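# Slide tommy bar through clamp screw to its knob

## Task

Pass the tommy bar through the clamp screw's cross hole and keep sliding it until the knob at the end of its longer portion comes to rest against the screw.

## Robot and tools

Robot: two arms, left_arm and right_arm, each with a parallel gripper. Base positions in the scene frame: left_arm at (+0.020, +0.367, 0) m, quat_wxyz (+1.000, 0, 0, -0.001); right_arm at (+0.045, -0.254, 0) m, quat_wxyz (+1.000, 0, 0, -0.005). A camera stand is fixed to the floor behind the arms.

Frames. Scene frame: origin at table-top height, halfway between the nominal bases; +x points out over the table, +z up, left_arm sits toward +y (arm names do not match image left/right). Fixed cameras and the table use the scene frame. Every hand pose, velocity, target and wrist-camera pose in results, and every commanded offset, uses that arm's own base frame; rotations turn about the arm's Hand target position. Gripper: fingers extend along its +z axis and part along its y axis; end_effector_position is the midpoint between the pads, roughly 1 cm short of the fingertips. Printed positions and orientations may be off by a few cm, worse at long reach.

execute_actions(actions, cameras). actions is a list of actions; each action is a table of up to 15 rows, one row per 1/30 s control step; a table with fewer rows repeats its final row to fill 15. Every row is one flat list of 14 numbers, each in [-1, 1], covering both arms even if one is idle: left_arm dx, dy, dz, rx, ry, rz, opening, then right_arm in the same order. dx..rz are offsets (not poses) from the arm's Hand target as it was when the action began, along that arm's base axes; each row is measured from that same start, not from the row before. Scale: 1.0 equals 0.6 m for dx/dy/dz or 180 degrees for rotation; rx, ry, rz form one rotation vector. A translation longer than 1.0 is shortened along its direction. Since each new action starts from the current Hand target, repeating an offset moves further. opening is absolute: +1 fully open (0.093 m), -1 closed. Six zeros re-request the current Hand target. cameras: list of names, ["all"], or []; images come only when asked or when actions is empty.

move(target, speed, blend, opening_speed, grip_force, blocking, cameras). target is one 14-number row as above, or a list of up to 15 such rows; every row is an offset from the same starting Hand targets. Paths are straight lines, all finishing together, lasting at least 0.5 s and capped at 10 s overall. speed: m/s per arm path, 0.002 to 2.9 (default 0.25), rotation up to twice that in rad/s; one value or one per target. blend: corner-rounding distance in m for lists (0 = stop at each). opening_speed: rate of opening change per second on the -1..+1 scale, at least 0.2. grip_force: per-pad limit in newtons, 10 to 50, one value or one per arm; it persists, and low values close slowly. blocking=false returns after about 0.5 s while motion continues. Moves do not avoid obstacles or the other arm; grippers lag and overshoot more at speed. Keep paths away from an arm's own base. The result adds a move: line with the ending (done, off_target, moving, held, fault) and limits (paced = pose clipped, held = steps withheld).

wait(seconds 0 to 10, cameras): lets time pass holding commands; a running move continues. stop(cameras): brakes a running move. zoom_image(camera, region): camera is cam_high, cam_low, cam_left_wrist or cam_right_wrist; region [x0, y0, x1, y1] in pixels of that camera's latest image, origin top-left, at most 504 wide and tall. finished_scene(scene): scene is the current scene number; this is final. Right after ending the first scene, make no further call in that reply.

Cameras, all 896x504: cam_high, cam_low, cam_left_wrist, cam_right_wrist.

Results. Hand target is the last commanded pose after clipping; offsets count from it. The gripper may rest short of it; a fresh action (even zeros) requests it again, otherwise add the missing distance. Orientation commands are clipped to within 40 degrees of the measured orientation each step. grip_measured is the finger motor on the opening scale: pads meet near -0.94, and each mm of object width adds about 0.0208; it may read up to about 0.02 high. To grip a rigid flat object firmly, send at least 0.24 below its width reading; keep sending that to hold, and send well above it to release. Joint positions lists waist, shoulder, elbow, wrist pitch, wrist yaw, wrist roll (rad), then opening in m. Ranges: waist -2.618..3.054, shoulder 0..3.142, elbow 0..3.142 (straight 2.901), wrist pitch -1.571..1.571, wrist yaw -1.571..1.571, wrist roll -2.094..2.094. Joint torques include gravity, have offsets and noise, and torques 1-3 wrap at ±28 N m. Joint velocities 'within noise' means the arm is still. Tool commands shows current commands; 0 is a real command, so resend values to keep an arm as it is.

Avoid: dropping the bar or letting it leave the table; releasing a moving part; hitting the clamp or table hard; pressing far past contact at speed; any contact between the two arms, grippers or wrist cameras (the clearance check does not cover these); forcing camera cables; long stretched or blocked holds that heat motors (MOTOR HOT at 75 °C, fault and fold at 90 °C). Check pose and tilt after each move and correct drift.

Each tool is called after "Call:" as a command line: name --argument value for each argument, lists and objects as JSON in quotes; but a table of rows of numbers goes row by row, as --pt "numbers of a row", without its own name.

## Session

Call:
execute_actions --actions '[]'

Scene clock: 0.00 s.
left_arm: end_effector_position=(+0.3708, +0.0219, +0.0724) grip_measured=+1.000 end_effector_quat_wxyz=(+0.542, -0.048, +0.839, -0.020) | right_arm: end_effector_position=(+0.3898, -0.0216, +0.0881) grip_measured=+1.000 end_effector_quat_wxyz=(+0.573, +0.065, +0.816, -0.030)
Joint positions: left_arm=[0.087 1.508 0.32 0.763 0.061 -0.067 0.093] | right_arm=[-0.004 1.565 0.365 0.85 0.12 0.07 0.093]
Joint velocities: within noise
Joint torques (N m): no reading
Heat: left arm: 32 °C; right arm: 34 °C.
Hand target: left_arm +0.3756, +0.0229, +0.0826; +0.556, -0.048, +0.830, -0.018 | right_arm +0.3923, -0.0216, +0.0939; +0.580, +0.065, +0.811, -0.029
Tool commands: left_gripper/opening=+1.0 right_gripper/opening=+1.0

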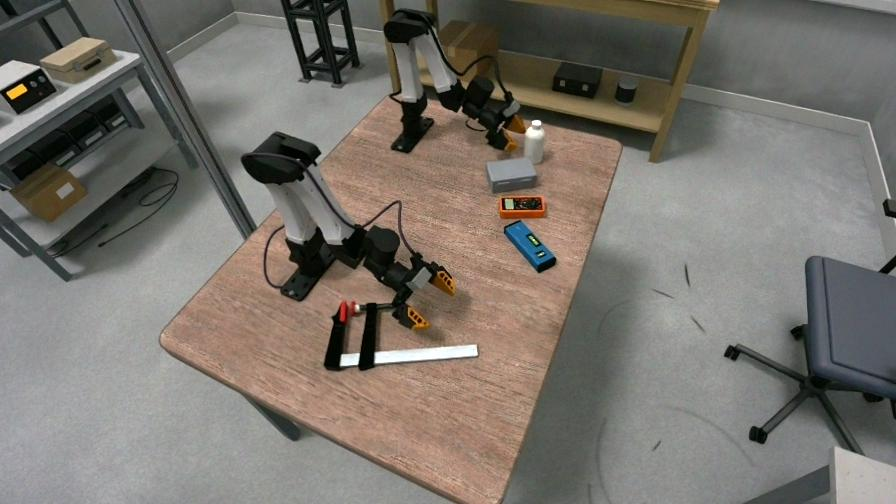

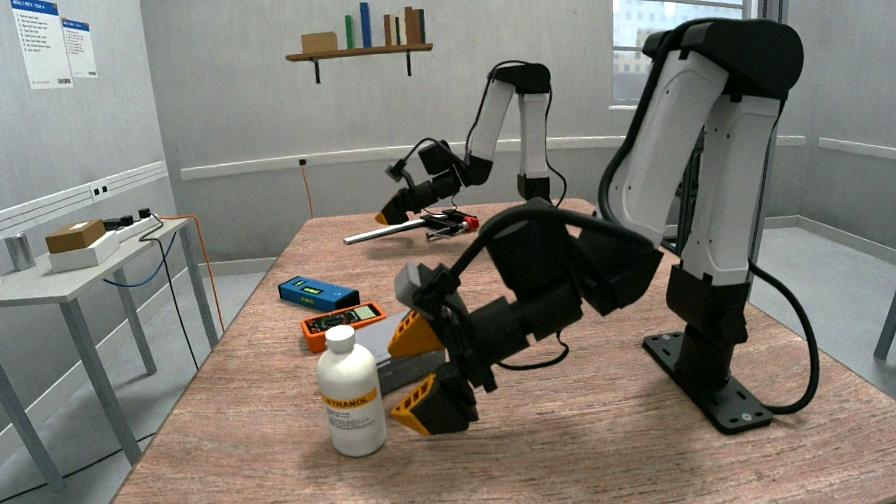

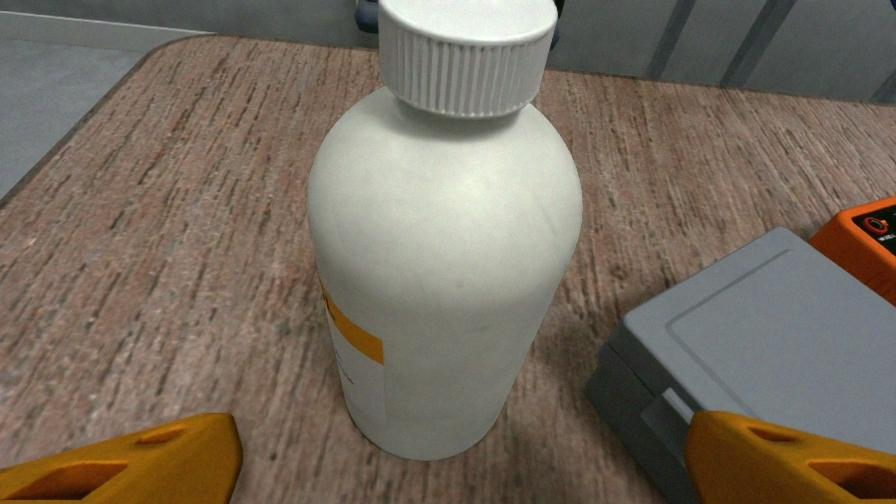

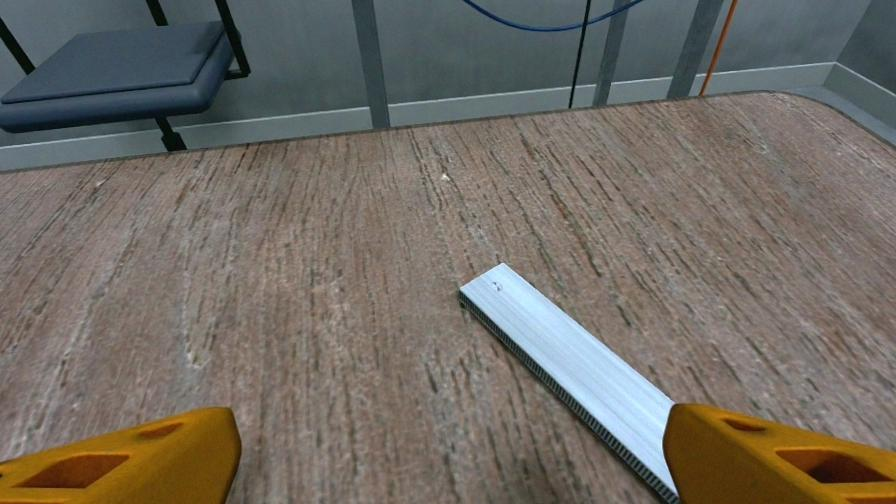

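Call:
zoom_image --camera "cam_high" --region '[300, 260, 500, 380]'

Call:
zoom_image --camera "cam_low" --region '[330, 170, 500, 260]'

Scaled by 2.520 from the camera's 896x504 image, which has a finer 1280x720 frame.

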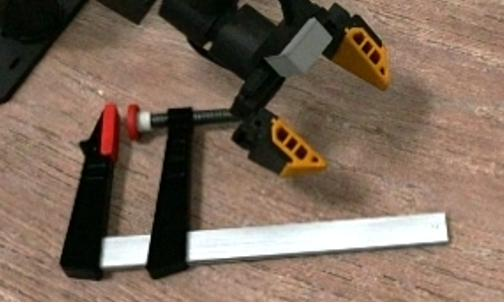

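Scaled by 2.965 from the camera's 896x504 image, which has a finer 1280x720 frame.

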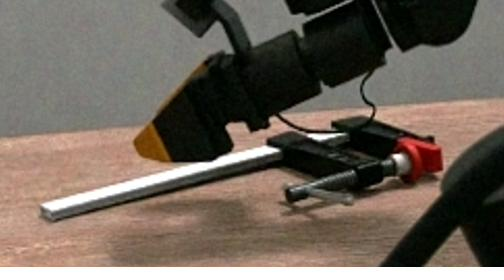

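Call:
move --pt "0 0 0 0 0 0 1 0 0.05 0.2 0 0 0 1" --pt "0 0 0 0 0 0 1 -0.16 0 0.25 0 0.3 0 1" --cameras '["all"]'

Scene clock: 5.70 s.
left_arm: end_effector_position=(+0.3708, +0.0219, +0.0724) grip_measured=+1.000 end_effector_quat_wxyz=(+0.542, -0.048, +0.839, -0.020) | right_arm: end_effector_position=(+0.2915, -0.0209, +0.2385) grip_measured=+1.000 end_effector_quat_wxyz=(+0.144, +0.045, +0.987, -0.060)
Joint positions: left_arm=[0.087 1.508 0.32 0.763 0.061 -0.067 0.093] | right_arm=[0.005 1.456 1.598 -1.428 0.134 0.078 0.093]
Joint torques (N m): left_arm=[0.12 -5.27 6.69 2.19 0 -0.01] | right_arm=[-1.06 -4.68 9.36 0.84 -0.07 -0.06]
Heat: left arm: 33 °C; right arm: 35 °C.
Hand target: left_arm +0.3756, +0.0229, +0.0826; +0.556, -0.048, +0.830, -0.018 | right_arm +0.2963, -0.0216, +0.2439; +0.148, +0.044, +0.986, -0.056
Off the commanded pose: left_arm 0.011 m, 2 deg | right_arm 0.007 m, 1 deg.
move: off_target (left_arm)

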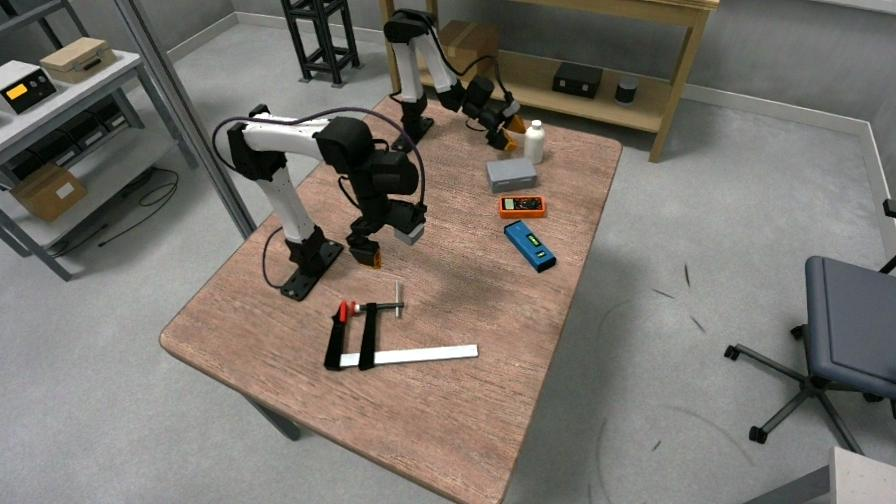

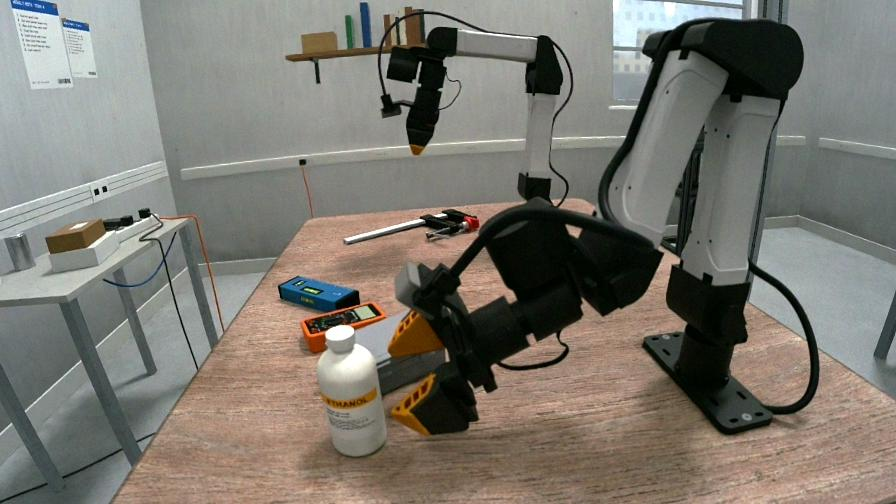

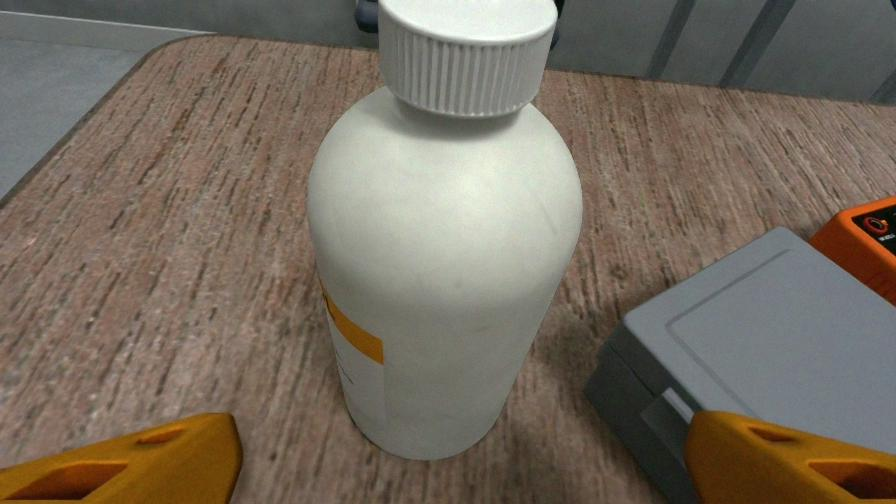

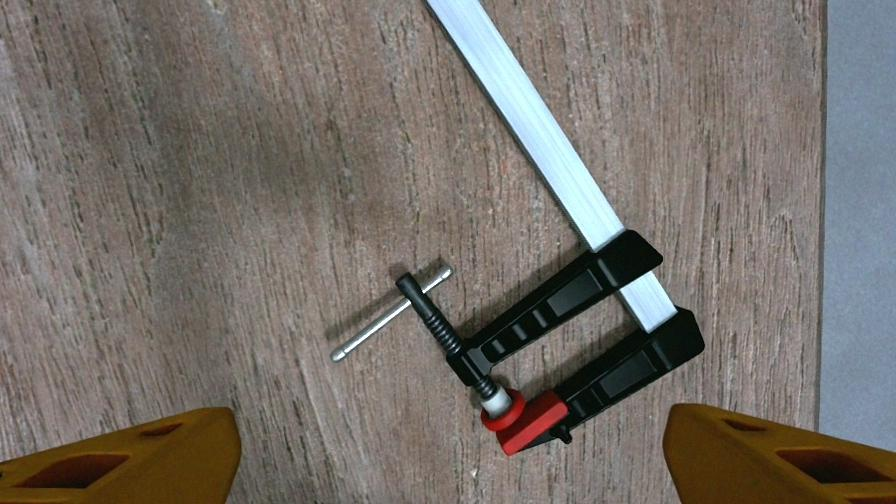

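Call:
move --target '[0,0,0,0,0,0,1,0.06,0.06,-0.06,0.0757,0.0717,-0.258,0.0]' --cameras '["cam_right_wrist","cam_high"]'

Scene clock: 11.63 s.
left_arm: end_effector_position=(+0.3708, +0.0219, +0.0724) grip_measured=+1.000 end_effector_quat_wxyz=(+0.542, -0.048, +0.839, -0.020) | right_arm: end_effector_position=(+0.3271, +0.0106, +0.2047) grip_measured=+0.002 end_effector_quat_wxyz=(+0.030, +0.434, +0.900, +0.010)
Joint positions: left_arm=[0.087 1.508 0.32 0.763 0.061 -0.067 0.093] | right_arm=[0.038 1.766 1.824 -1.567 0.01 0.936 0.045]
Joint torques (N m): left_arm=[0.02 -5.33 6.61 2.21 0.01 -0.06] | right_arm=[0.43 -7.6 8.95 0.34 -0.09 0.2]
Heat: left arm: 34 °C; right arm: 37 °C.
Hand target: left_arm +0.3756, +0.0229, +0.0826; +0.556, -0.048, +0.830, -0.018 | right_arm +0.3323, +0.0145, +0.2079; +0.000, +0.438, +0.899, +0.000
Off the commanded pose: left_arm 0.011 m, 2 deg | right_arm 0.007 m, 4 deg.
joint sent to its limit (right arm) — joint 4 (wrist pitch), lower limit. The joint targets are off in orientation, not in position.
move: off_target (left_arm, right_arm)
Images, in order (width x height): cam_high 896x504, cam_right_wrist 896x504.

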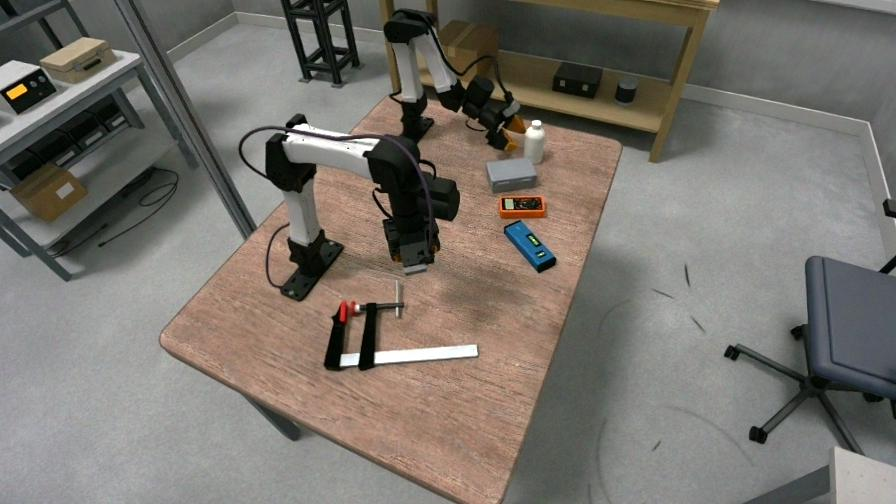

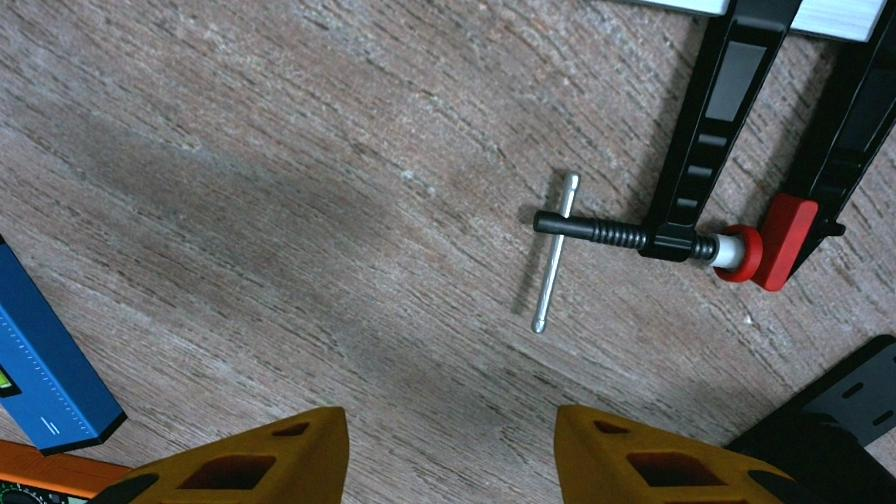

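Call:
move --target '[0,0,0,0,0,0,1,-0.003,-0.2,-0.13,0,0,-0.067,0.0]' --cameras '["cam_right_wrist"]'

Scene clock: 15.90 s.
left_arm: end_effector_position=(+0.3708, +0.0219, +0.0724) grip_measured=+1.000 end_effector_quat_wxyz=(+0.542, -0.048, +0.839, -0.020) | right_arm: end_effector_position=(+0.3292, -0.1055, +0.1367) grip_measured=+0.002 end_effector_quat_wxyz=(+0.005, +0.534, +0.846, +0.000)
Joint positions: left_arm=[0.087 1.508 0.32 0.763 0.061 -0.067 0.093] | right_arm=[-0.309 1.844 1.649 -1.365 0.002 0.817 0.045]
Joint torques (N m): left_arm=[0.08 -5.2 6.56 2.18 0.03 -0.07] | right_arm=[-0.24 -9.07 5.55 0.43 -0.02 -0.05]
Heat: left arm: 35 °C; right arm: 38 °C.
Hand target: left_arm +0.3756, +0.0229, +0.0826; +0.556, -0.048, +0.830, -0.018 | right_arm +0.3305, -0.1056, +0.1299; +0.000, +0.530, +0.848, +0.000
Off the commanded pose: left_arm 0.011 m, 2 deg | right_arm 0.007 m, 1 deg.
move: off_target (left_arm)
Images, in order (width x height): cam_right_wrist 896x504.

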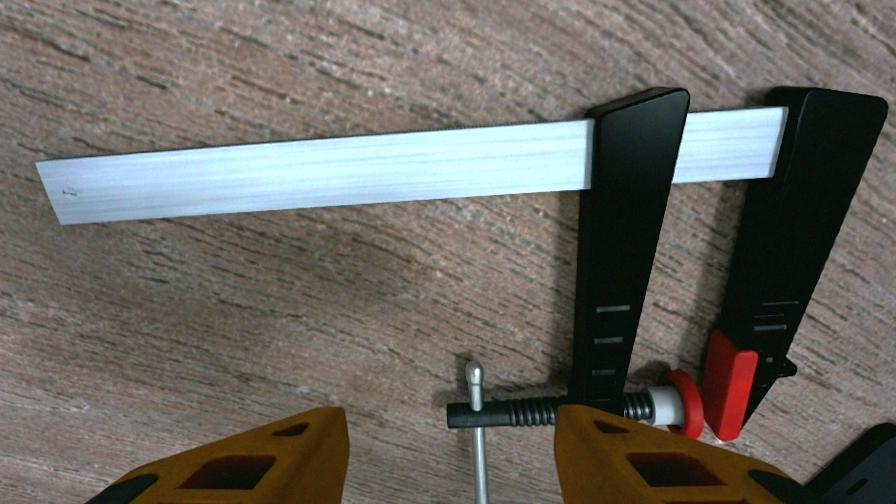

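Call:
move --target '[0,0,0,0,0,0,1,-0.012,-0.017,-0.117,0,0,0,-0.2]' --cameras '["cam_right_wrist","cam_low"]'

Call:
zoom_image --camera "cam_low" --region '[370, 160, 490, 250]'

Scene clock: 18.77 s.
left_arm: end_effector_position=(+0.3708, +0.0219, +0.0724) grip_measured=+1.000 end_effector_quat_wxyz=(+0.542, -0.048, +0.839, -0.020) | right_arm: end_effector_position=(+0.3244, -0.1141, +0.0676) grip_measured=-0.198 end_effector_quat_wxyz=(+0.006, +0.531, +0.847, +0.000)
Joint positions: left_arm=[0.087 1.508 0.32 0.763 0.061 -0.067 0.093] | right_arm=[-0.337 1.859 1.392 -1.092 0.002 0.782 0.036]
Joint torques (N m): left_arm=[0.02 -5.3 6.46 2.19 0.07 0.01] | right_arm=[-0.91 -8.84 5.26 0.44 -0.01 -0.04]
Heat: left arm: 35 °C; right arm: 38 °C.
Hand target: left_arm +0.3756, +0.0229, +0.0826; +0.556, -0.048, +0.830, -0.018 | right_arm +0.3233, -0.1158, +0.0596; +0.000, +0.530, +0.848, +0.000
Off the commanded pose: left_arm 0.011 m, 2 deg | right_arm 0.008 m, 1 deg.
move: off_target (left_arm)
Images, in order (width x height): cam_low 896x504, cam_right_wrist 896x504.

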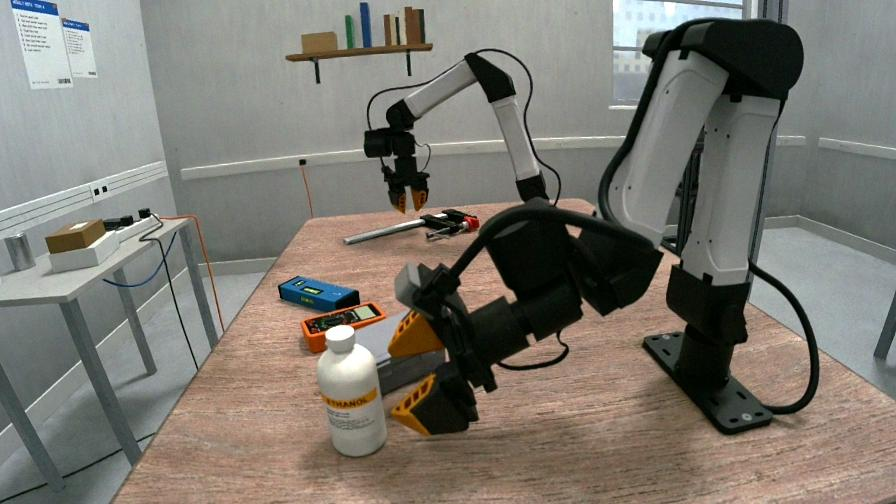

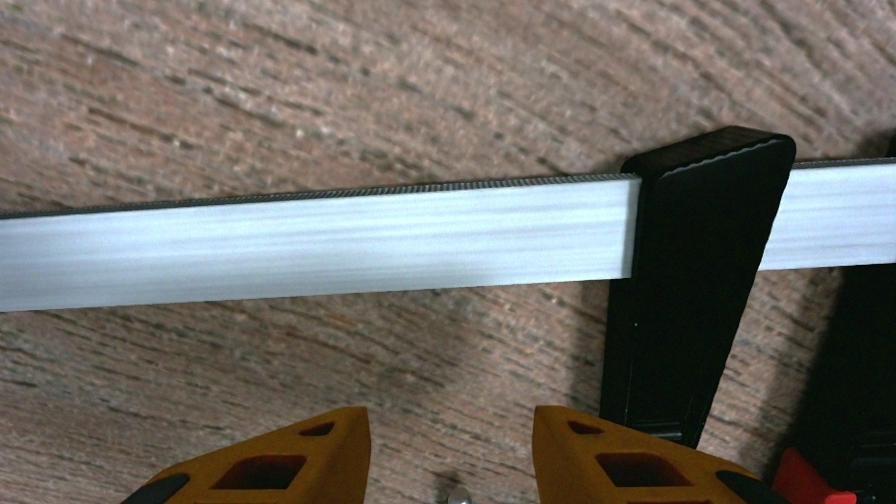

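Scaled by 4.200 from the camera's 896x504 image, which has a finer 1280x720 frame.

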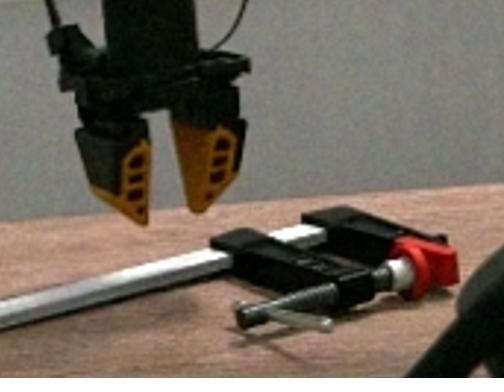

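Call:
move --target '[0,0,0,0,0,0,1,-0.019,0.032,-0.02,0,0,0,-0.2]' --cameras '["cam_right_wrist","cam_low"]'

Call:
zoom_image --camera "cam_low" --region '[370, 160, 490, 250]'

Scene clock: 24.17 s.
left_arm: end_effector_position=(+0.3708, +0.0219, +0.0724) grip_measured=+1.000 end_effector_quat_wxyz=(+0.542, -0.048, +0.839, -0.020) | right_arm: end_effector_position=(+0.3097, -0.0985, +0.0411) grip_measured=-0.198 end_effector_quat_wxyz=(-0.016, +0.527, +0.850, -0.005)
Joint positions: left_arm=[0.087 1.508 0.32 0.763 0.061 -0.067 0.093] | right_arm=[-0.307 1.859 1.282 -1.028 0.002 0.804 0.036]
Joint torques (N m): left_arm=[0.23 -5.34 6.42 2.25 0 -0.04] | right_arm=[0.44 -13.31 4.75 0.39 -0.02 0.23]
Heat: left arm: 36 °C; right arm: 38 °C.
Hand target: left_arm +0.3756, +0.0229, +0.0826; +0.556, -0.048, +0.830, -0.018 | right_arm +0.3119, -0.0966, +0.0476; +0.000, +0.530, +0.848, +0.000
Off the commanded pose: left_arm 0.011 m, 2 deg | right_arm 0.007 m, 2 deg.
move: off_target (left_arm)
Images, in order (width x height): cam_low 896x504, cam_right_wrist 896x504.

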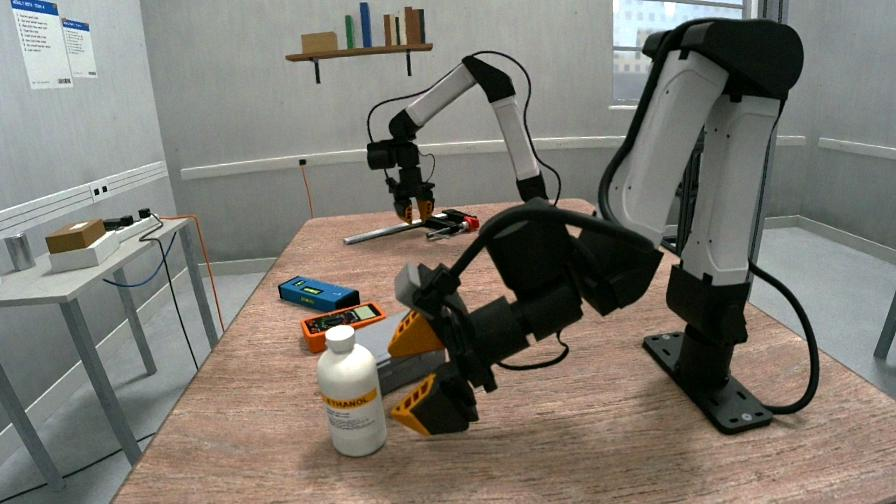

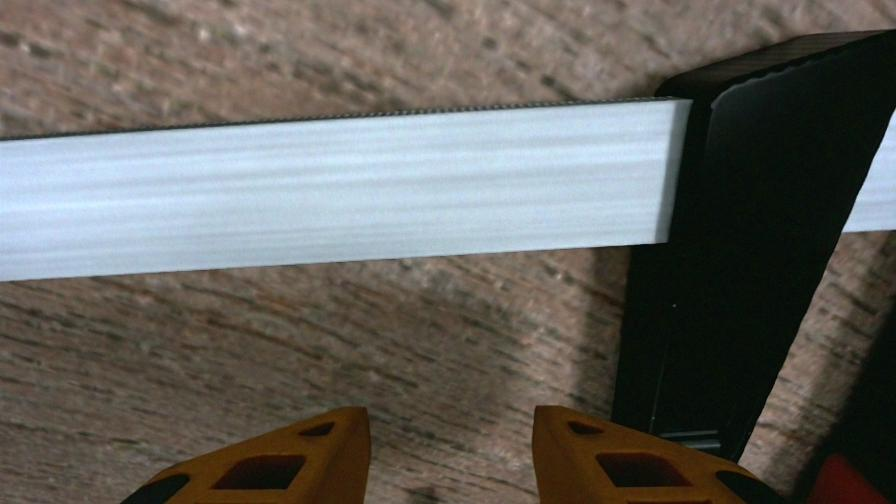

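Scaled by 4.200 from the camera's 896x504 image, which has a finer 1280x720 frame.

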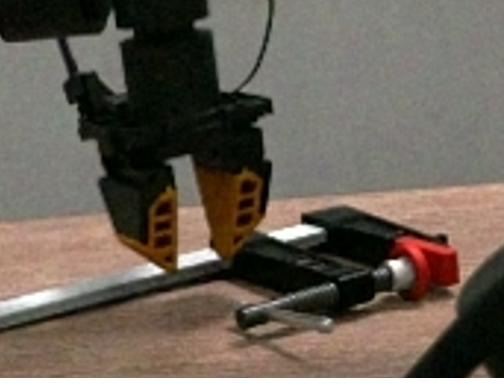

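Call:
move --target '[0,0,0,0,0,0,1,-0.022,0.042,0.01,0,0,0,-0.2]' --cameras '["cam_right_wrist","cam_low"]'

Call:
zoom_image --camera "cam_low" --region '[370, 160, 490, 250]'

Scene clock: 26.80 s.
left_arm: end_effector_position=(+0.3708, +0.0219, +0.0724) grip_measured=+1.000 end_effector_quat_wxyz=(+0.542, -0.048, +0.839, -0.020) | right_arm: end_effector_position=(+0.2999, -0.0741, +0.0473) grip_measured=-0.198 end_effector_quat_wxyz=(-0.011, +0.527, +0.850, -0.005)
Joint positions: left_arm=[0.087 1.508 0.32 0.763 0.061 -0.067 0.093] | right_arm=[-0.241 1.785 1.214 -1.023 0.002 0.869 0.036]
Joint torques (N m): left_arm=[0.02 -5.24 6.5 2.19 -0.02 -0.02] | right_arm=[0.4 -12.82 4.6 0.28 -0.01 0.23]
Heat: left arm: 36 °C; right arm: 38 °C.
Hand target: left_arm +0.3756, +0.0229, +0.0826; +0.556, -0.048, +0.830, -0.018 | right_arm +0.2986, -0.0714, +0.0536; +0.000, +0.530, +0.848, +0.000
Off the commanded pose: left_arm 0.011 m, 2 deg | right_arm 0.007 m, 1 deg.
move: off_target (left_arm)
Images, in order (width x height): cam_low 896x504, cam_right_wrist 896x504.

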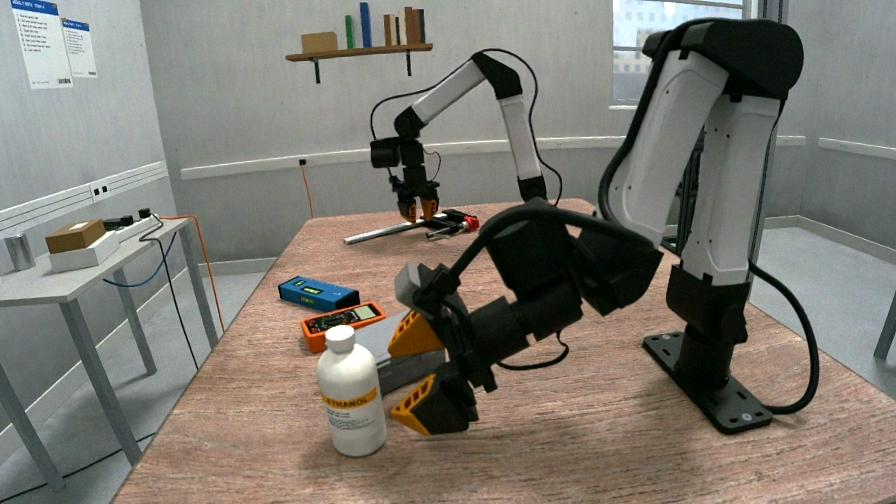

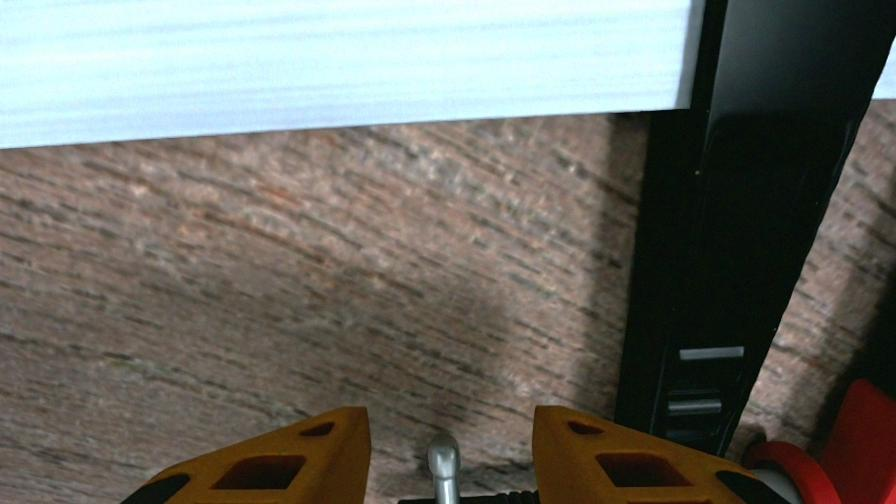

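Scaled by 4.200 from the camera's 896x504 image, which has a finer 1280x720 frame.

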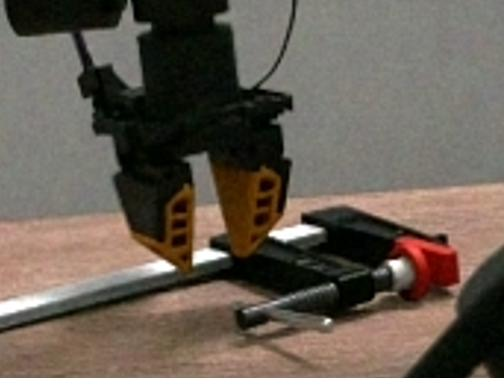

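Call:
move --target '[0,0,0,0,0,0,1,0,0,-0.032,0,0,0,-0.2]' --speed 0.1 --cameras '["cam_right_wrist","cam_low"]'

Call:
zoom_image --camera "cam_low" --region '[370, 160, 490, 250]'

Scene clock: 28.83 s.
left_arm: end_effector_position=(+0.3708, +0.0219, +0.0724) grip_measured=+1.000 end_effector_quat_wxyz=(+0.542, -0.048, +0.839, -0.020) | right_arm: end_effector_position=(+0.2985, -0.0737, +0.0350) grip_measured=-0.198 end_effector_quat_wxyz=(-0.005, +0.527, +0.850, -0.003)
Joint positions: left_arm=[0.087 1.508 0.32 0.763 0.061 -0.067 0.093] | right_arm=[-0.241 1.785 1.162 -0.959 0.002 0.87 0.036]
Joint torques (N m): left_arm=[0.02 -5.2 6.57 2.21 0.02 -0.01] | right_arm=[0.43 -10.22 4.66 0.4 -0.01 0.21]
Heat: left arm: 37 °C; right arm: 39 °C.
Hand target: left_arm +0.3756, +0.0229, +0.0826; +0.556, -0.048, +0.830, -0.018 | right_arm +0.2988, -0.0714, +0.0345; +0.000, +0.530, +0.848, +0.000
Off the commanded pose: left_arm 0.011 m, 2 deg | right_arm 0.002 m, 1 deg.
move: off_target (left_arm)
Images, in order (width x height): cam_low 896x504, cam_right_wrist 896x504.

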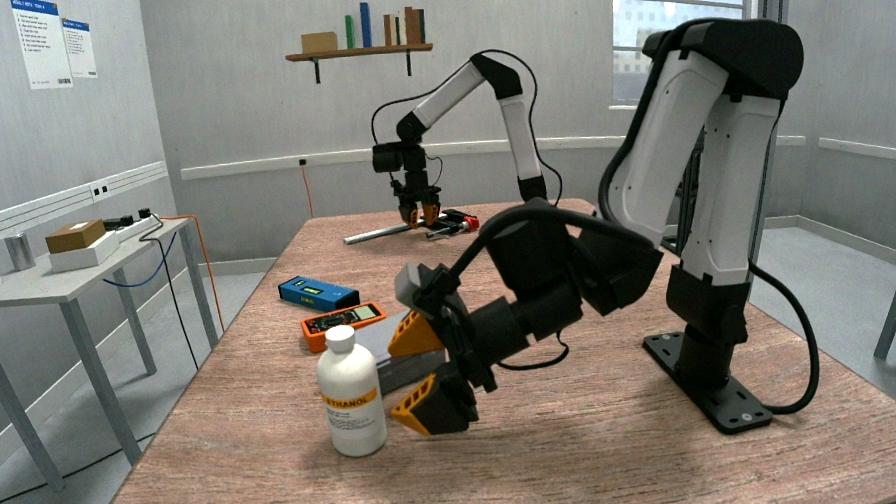

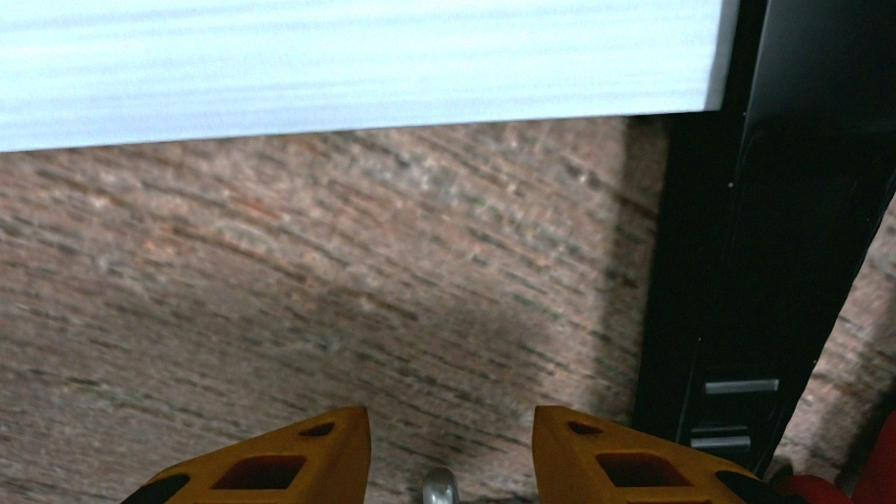

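Scaled by 4.200 from the camera's 896x504 image, which has a finer 1280x720 frame.

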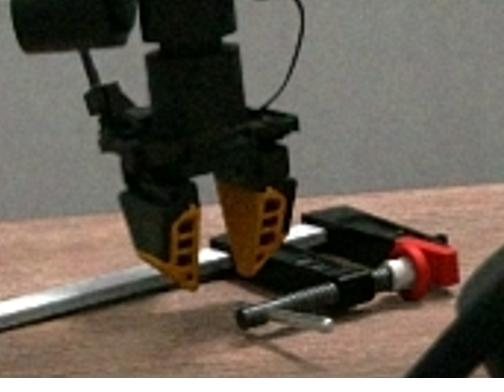

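Call:
move --pt "0 0 0 0 0 0 1 0.003 0.0 -0.025 0 0 0 -0.2" --pt "0 0 0 0 0 0 1 0.003 0.0 -0.025 0 0 0 -1" --speed 0.1 --grip_force 35 --cameras '["cam_right_wrist","cam_low"]'

Call:
zoom_image --camera "cam_low" --region '[370, 160, 490, 250]'

Scene clock: 32.67 s.
left_arm: end_effector_position=(+0.3708, +0.0219, +0.0724) grip_measured=+1.000 end_effector_quat_wxyz=(+0.542, -0.048, +0.839, -0.020) | right_arm: end_effector_position=(+0.3024, -0.0747, +0.0283) grip_measured=-0.985 end_effector_quat_wxyz=(+0.009, +0.528, +0.849, +0.002)
Joint positions: left_arm=[0.087 1.508 0.32 0.763 0.061 -0.067 0.093] | right_arm=[-0.241 1.785 1.133 -0.902 0.002 0.872 0]
Joint torques (N m): left_arm=[0.12 -5.11 6.63 2.21 0.02 -0.06] | right_arm=[0.54 -7.34 4.63 0.49 -0.01 0.21]
Heat: left arm: 37 °C; right arm: 39 °C.
Hand target: left_arm +0.3756, +0.0229, +0.0826; +0.556, -0.048, +0.830, -0.018 | right_arm +0.3005, -0.0714, +0.0194; +0.000, +0.530, +0.848, +0.000
Off the commanded pose: left_arm 0.011 m, 2 deg | right_arm 0.010 m, 1 deg.
grip_force (N): 35, 35
move: off_target (left_arm)
Images, in order (width x height): cam_low 896x504, cam_right_wrist 896x504.

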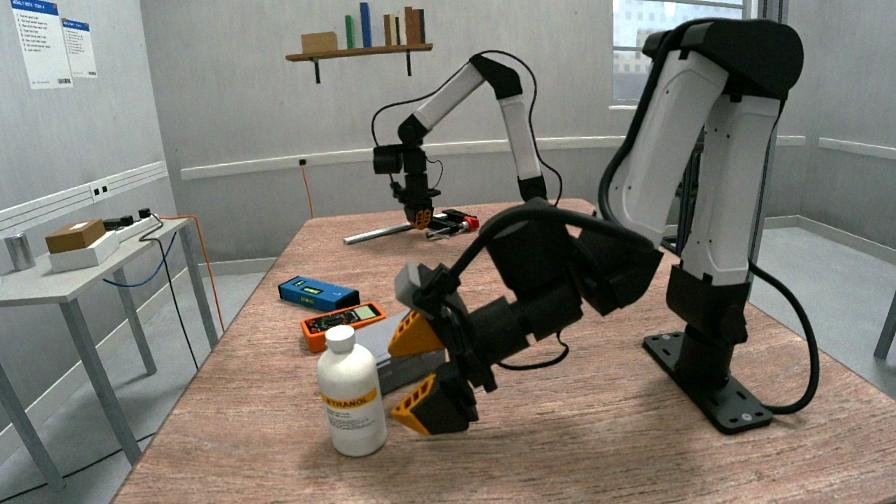

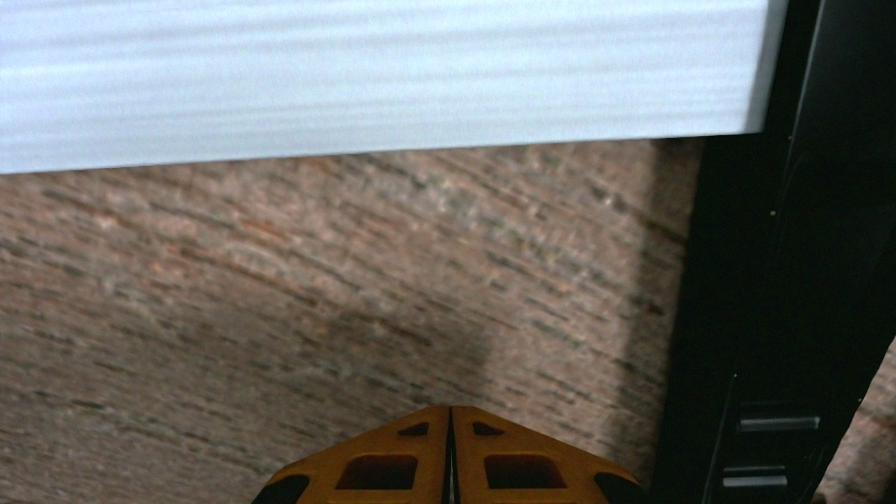

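Scaled by 4.200 from the camera's 896x504 image, which has a finer 1280x720 frame.

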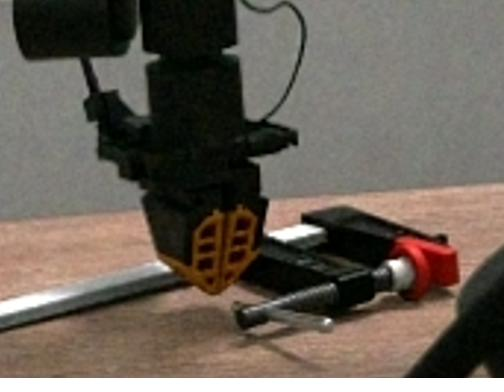

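Call:
move --pt "0 0 0 0 0 0 1 0 0 0 0 0 0 -0.4" --pt "0 0 0 0 0 0 1 -0.004 0.008 -0.017 0 0 0 -0.4" --pt "0 0 0 0 0 0 1 -0.004 0.008 -0.017 0 0 0 -1" --speed 0.1 --cameras '["cam_right_wrist","cam_low"]'

Call:
zoom_image --camera "cam_low" --region '[370, 160, 490, 250]'

Call:
zoom_image --camera "cam_right_wrist" --region '[360, 384, 560, 504]'

Scene clock: 37.20 s.
left_arm: end_effector_position=(+0.3708, +0.0219, +0.0724) grip_measured=+1.000 end_effector_quat_wxyz=(+0.542, -0.048, +0.839, -0.020) | right_arm: end_effector_position=(+0.3000, -0.0701, +0.0178) grip_measured=-0.985 end_effector_quat_wxyz=(+0.008, +0.528, +0.849, +0.002)
Joint positions: left_arm=[0.087 1.508 0.32 0.763 0.061 -0.067 0.093] | right_arm=[-0.228 1.791 1.095 -0.859 0.002 0.885 0]
Joint torques (N m): left_arm=[0.08 -5.24 6.58 2.23 -0.03 -0.05] | right_arm=[0.64 -7.32 4.6 0.49 0 0.21]
Heat: left arm: 38 °C; right arm: 39 °C.
Hand target: left_arm +0.3756, +0.0229, +0.0826; +0.556, -0.048, +0.830, -0.018 | right_arm +0.2982, -0.0666, +0.0093; +0.000, +0.530, +0.848, +0.000
Off the commanded pose: left_arm 0.011 m, 2 deg | right_arm 0.009 m, 1 deg.
grip_force (N): 35, 35
move: off_target (left_arm)
Images, in order (width x height): cam_low 896x504, cam_right_wrist 896x504.

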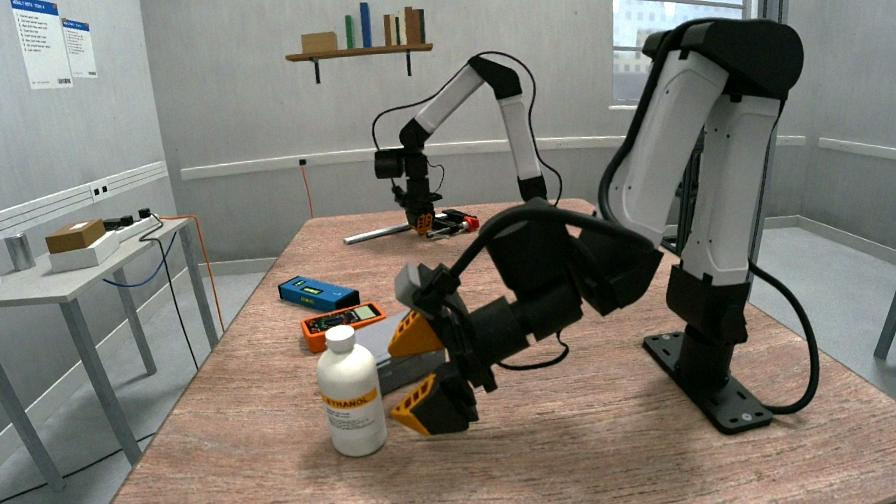

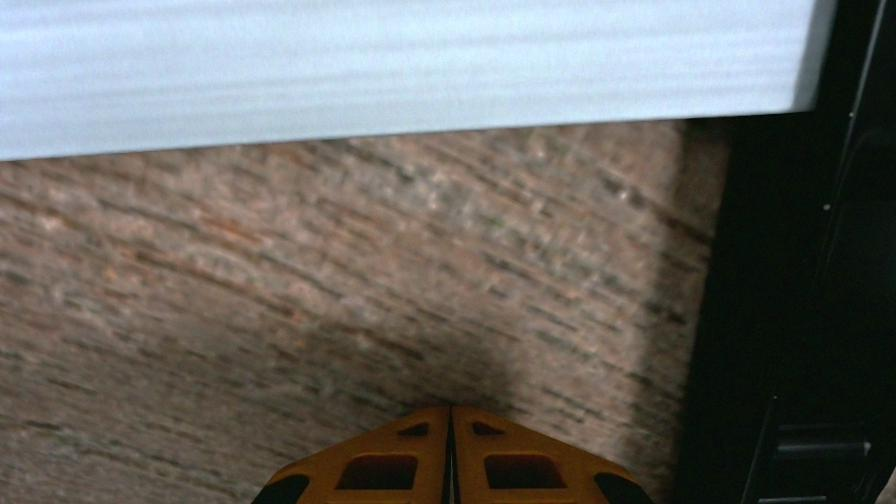

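Scaled by 4.200 from the camera's 896x504 image, which has a finer 1280x720 frame.

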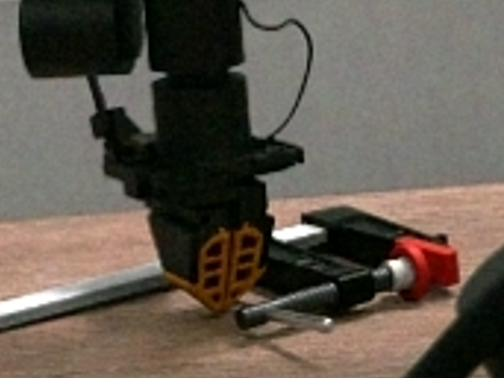

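Scaled by 2.520 from the camera's 896x504 image, which has a finer 1280x720 frame.

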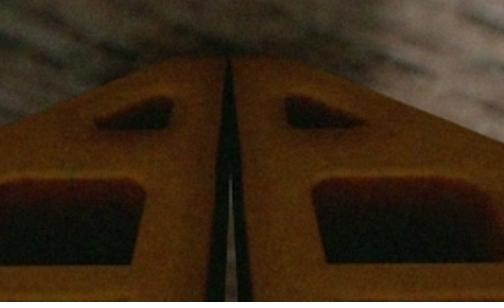

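Call:
move --pt "0 0 0 0 0 0 1 0 0 0 0 0 0 -0.5" --pt "0 0 0 0 0 0 1 -0.006 0.014 0.004 0 0 0 -0.5" --pt "0 0 0 0 0 0 1 -0.006 0.014 0.004 0 0 0 -1" --speed 0.08 --cameras '["cam_right_wrist","cam_low"]'

Call:
zoom_image --camera "cam_low" --region '[400, 190, 460, 250]'

Call:
zoom_image --camera "cam_right_wrist" --region '[360, 384, 560, 504]'

Scene clock: 41.37 s.
left_arm: end_effector_position=(+0.3708, +0.0219, +0.0724) grip_measured=+1.000 end_effector_quat_wxyz=(+0.542, -0.048, +0.839, -0.020) | right_arm: end_effector_position=(+0.2993, -0.0627, +0.0154) grip_measured=-0.985 end_effector_quat_wxyz=(+0.006, +0.529, +0.848, +0.002)
Joint positions: left_arm=[0.087 1.508 0.32 0.763 0.061 -0.067 0.093] | right_arm=[-0.206 1.791 1.085 -0.853 0.001 0.91 0]
Joint torques (N m): left_arm=[0.02 -5.34 6.46 2.16 0.06 -0.1] | right_arm=[0.87 -9.47 3.95 0.37 0 0.21]
Heat: left arm: 38 °C; right arm: 39 °C.
Hand target: left_arm +0.3756, +0.0229, +0.0826; +0.556, -0.048, +0.830, -0.018 | right_arm +0.2946, -0.0581, +0.0117; +0.000, +0.530, +0.848, +0.000
Off the commanded pose: left_arm 0.011 m, 2 deg | right_arm 0.007 m, 1 deg.
grip_force (N): 35, 35
move: off_target (left_arm)
Images, in order (width x height): cam_low 896x504, cam_right_wrist 896x504.

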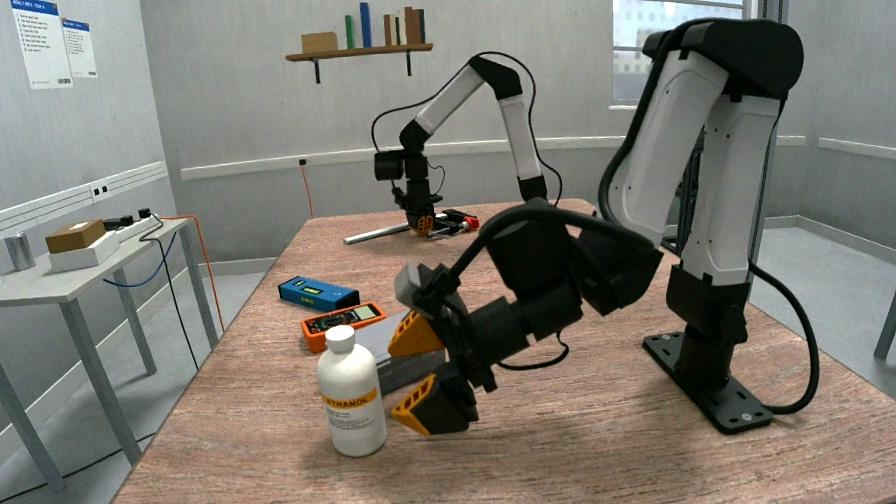

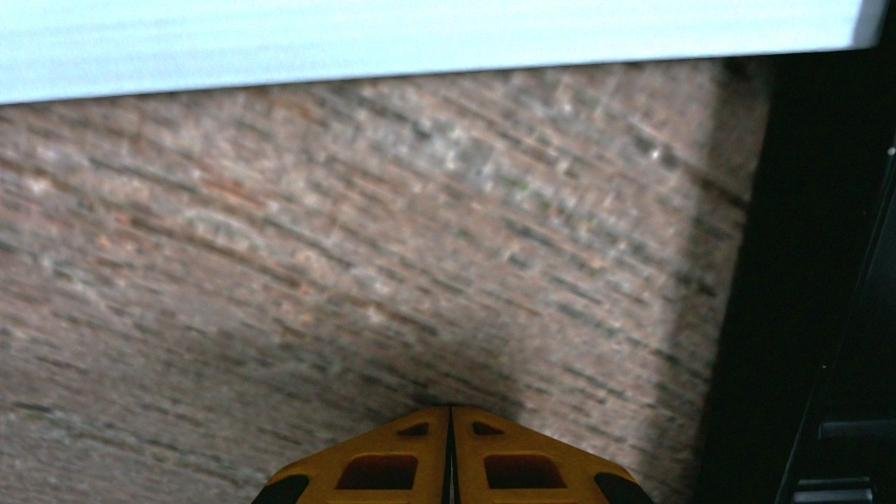

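Scaled by 8.400 from the camera's 896x504 image, which has a finer 1280x720 frame.

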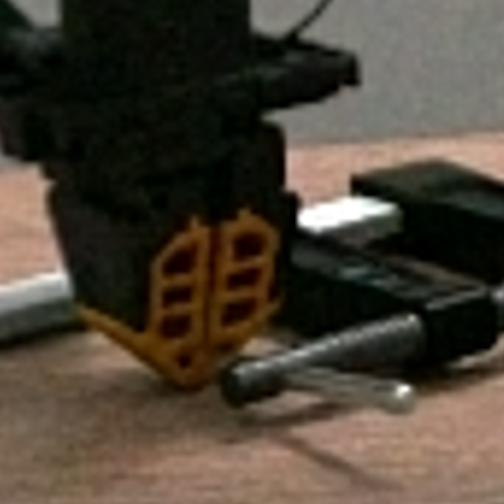

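Scaled by 2.520 from the camera's 896x504 image, which has a finer 1280x720 frame.

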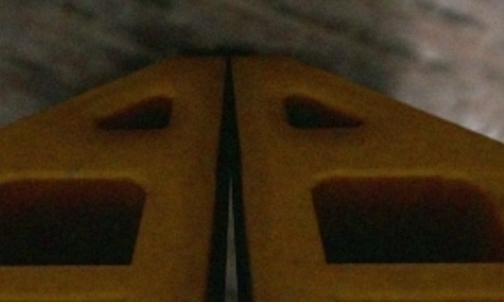

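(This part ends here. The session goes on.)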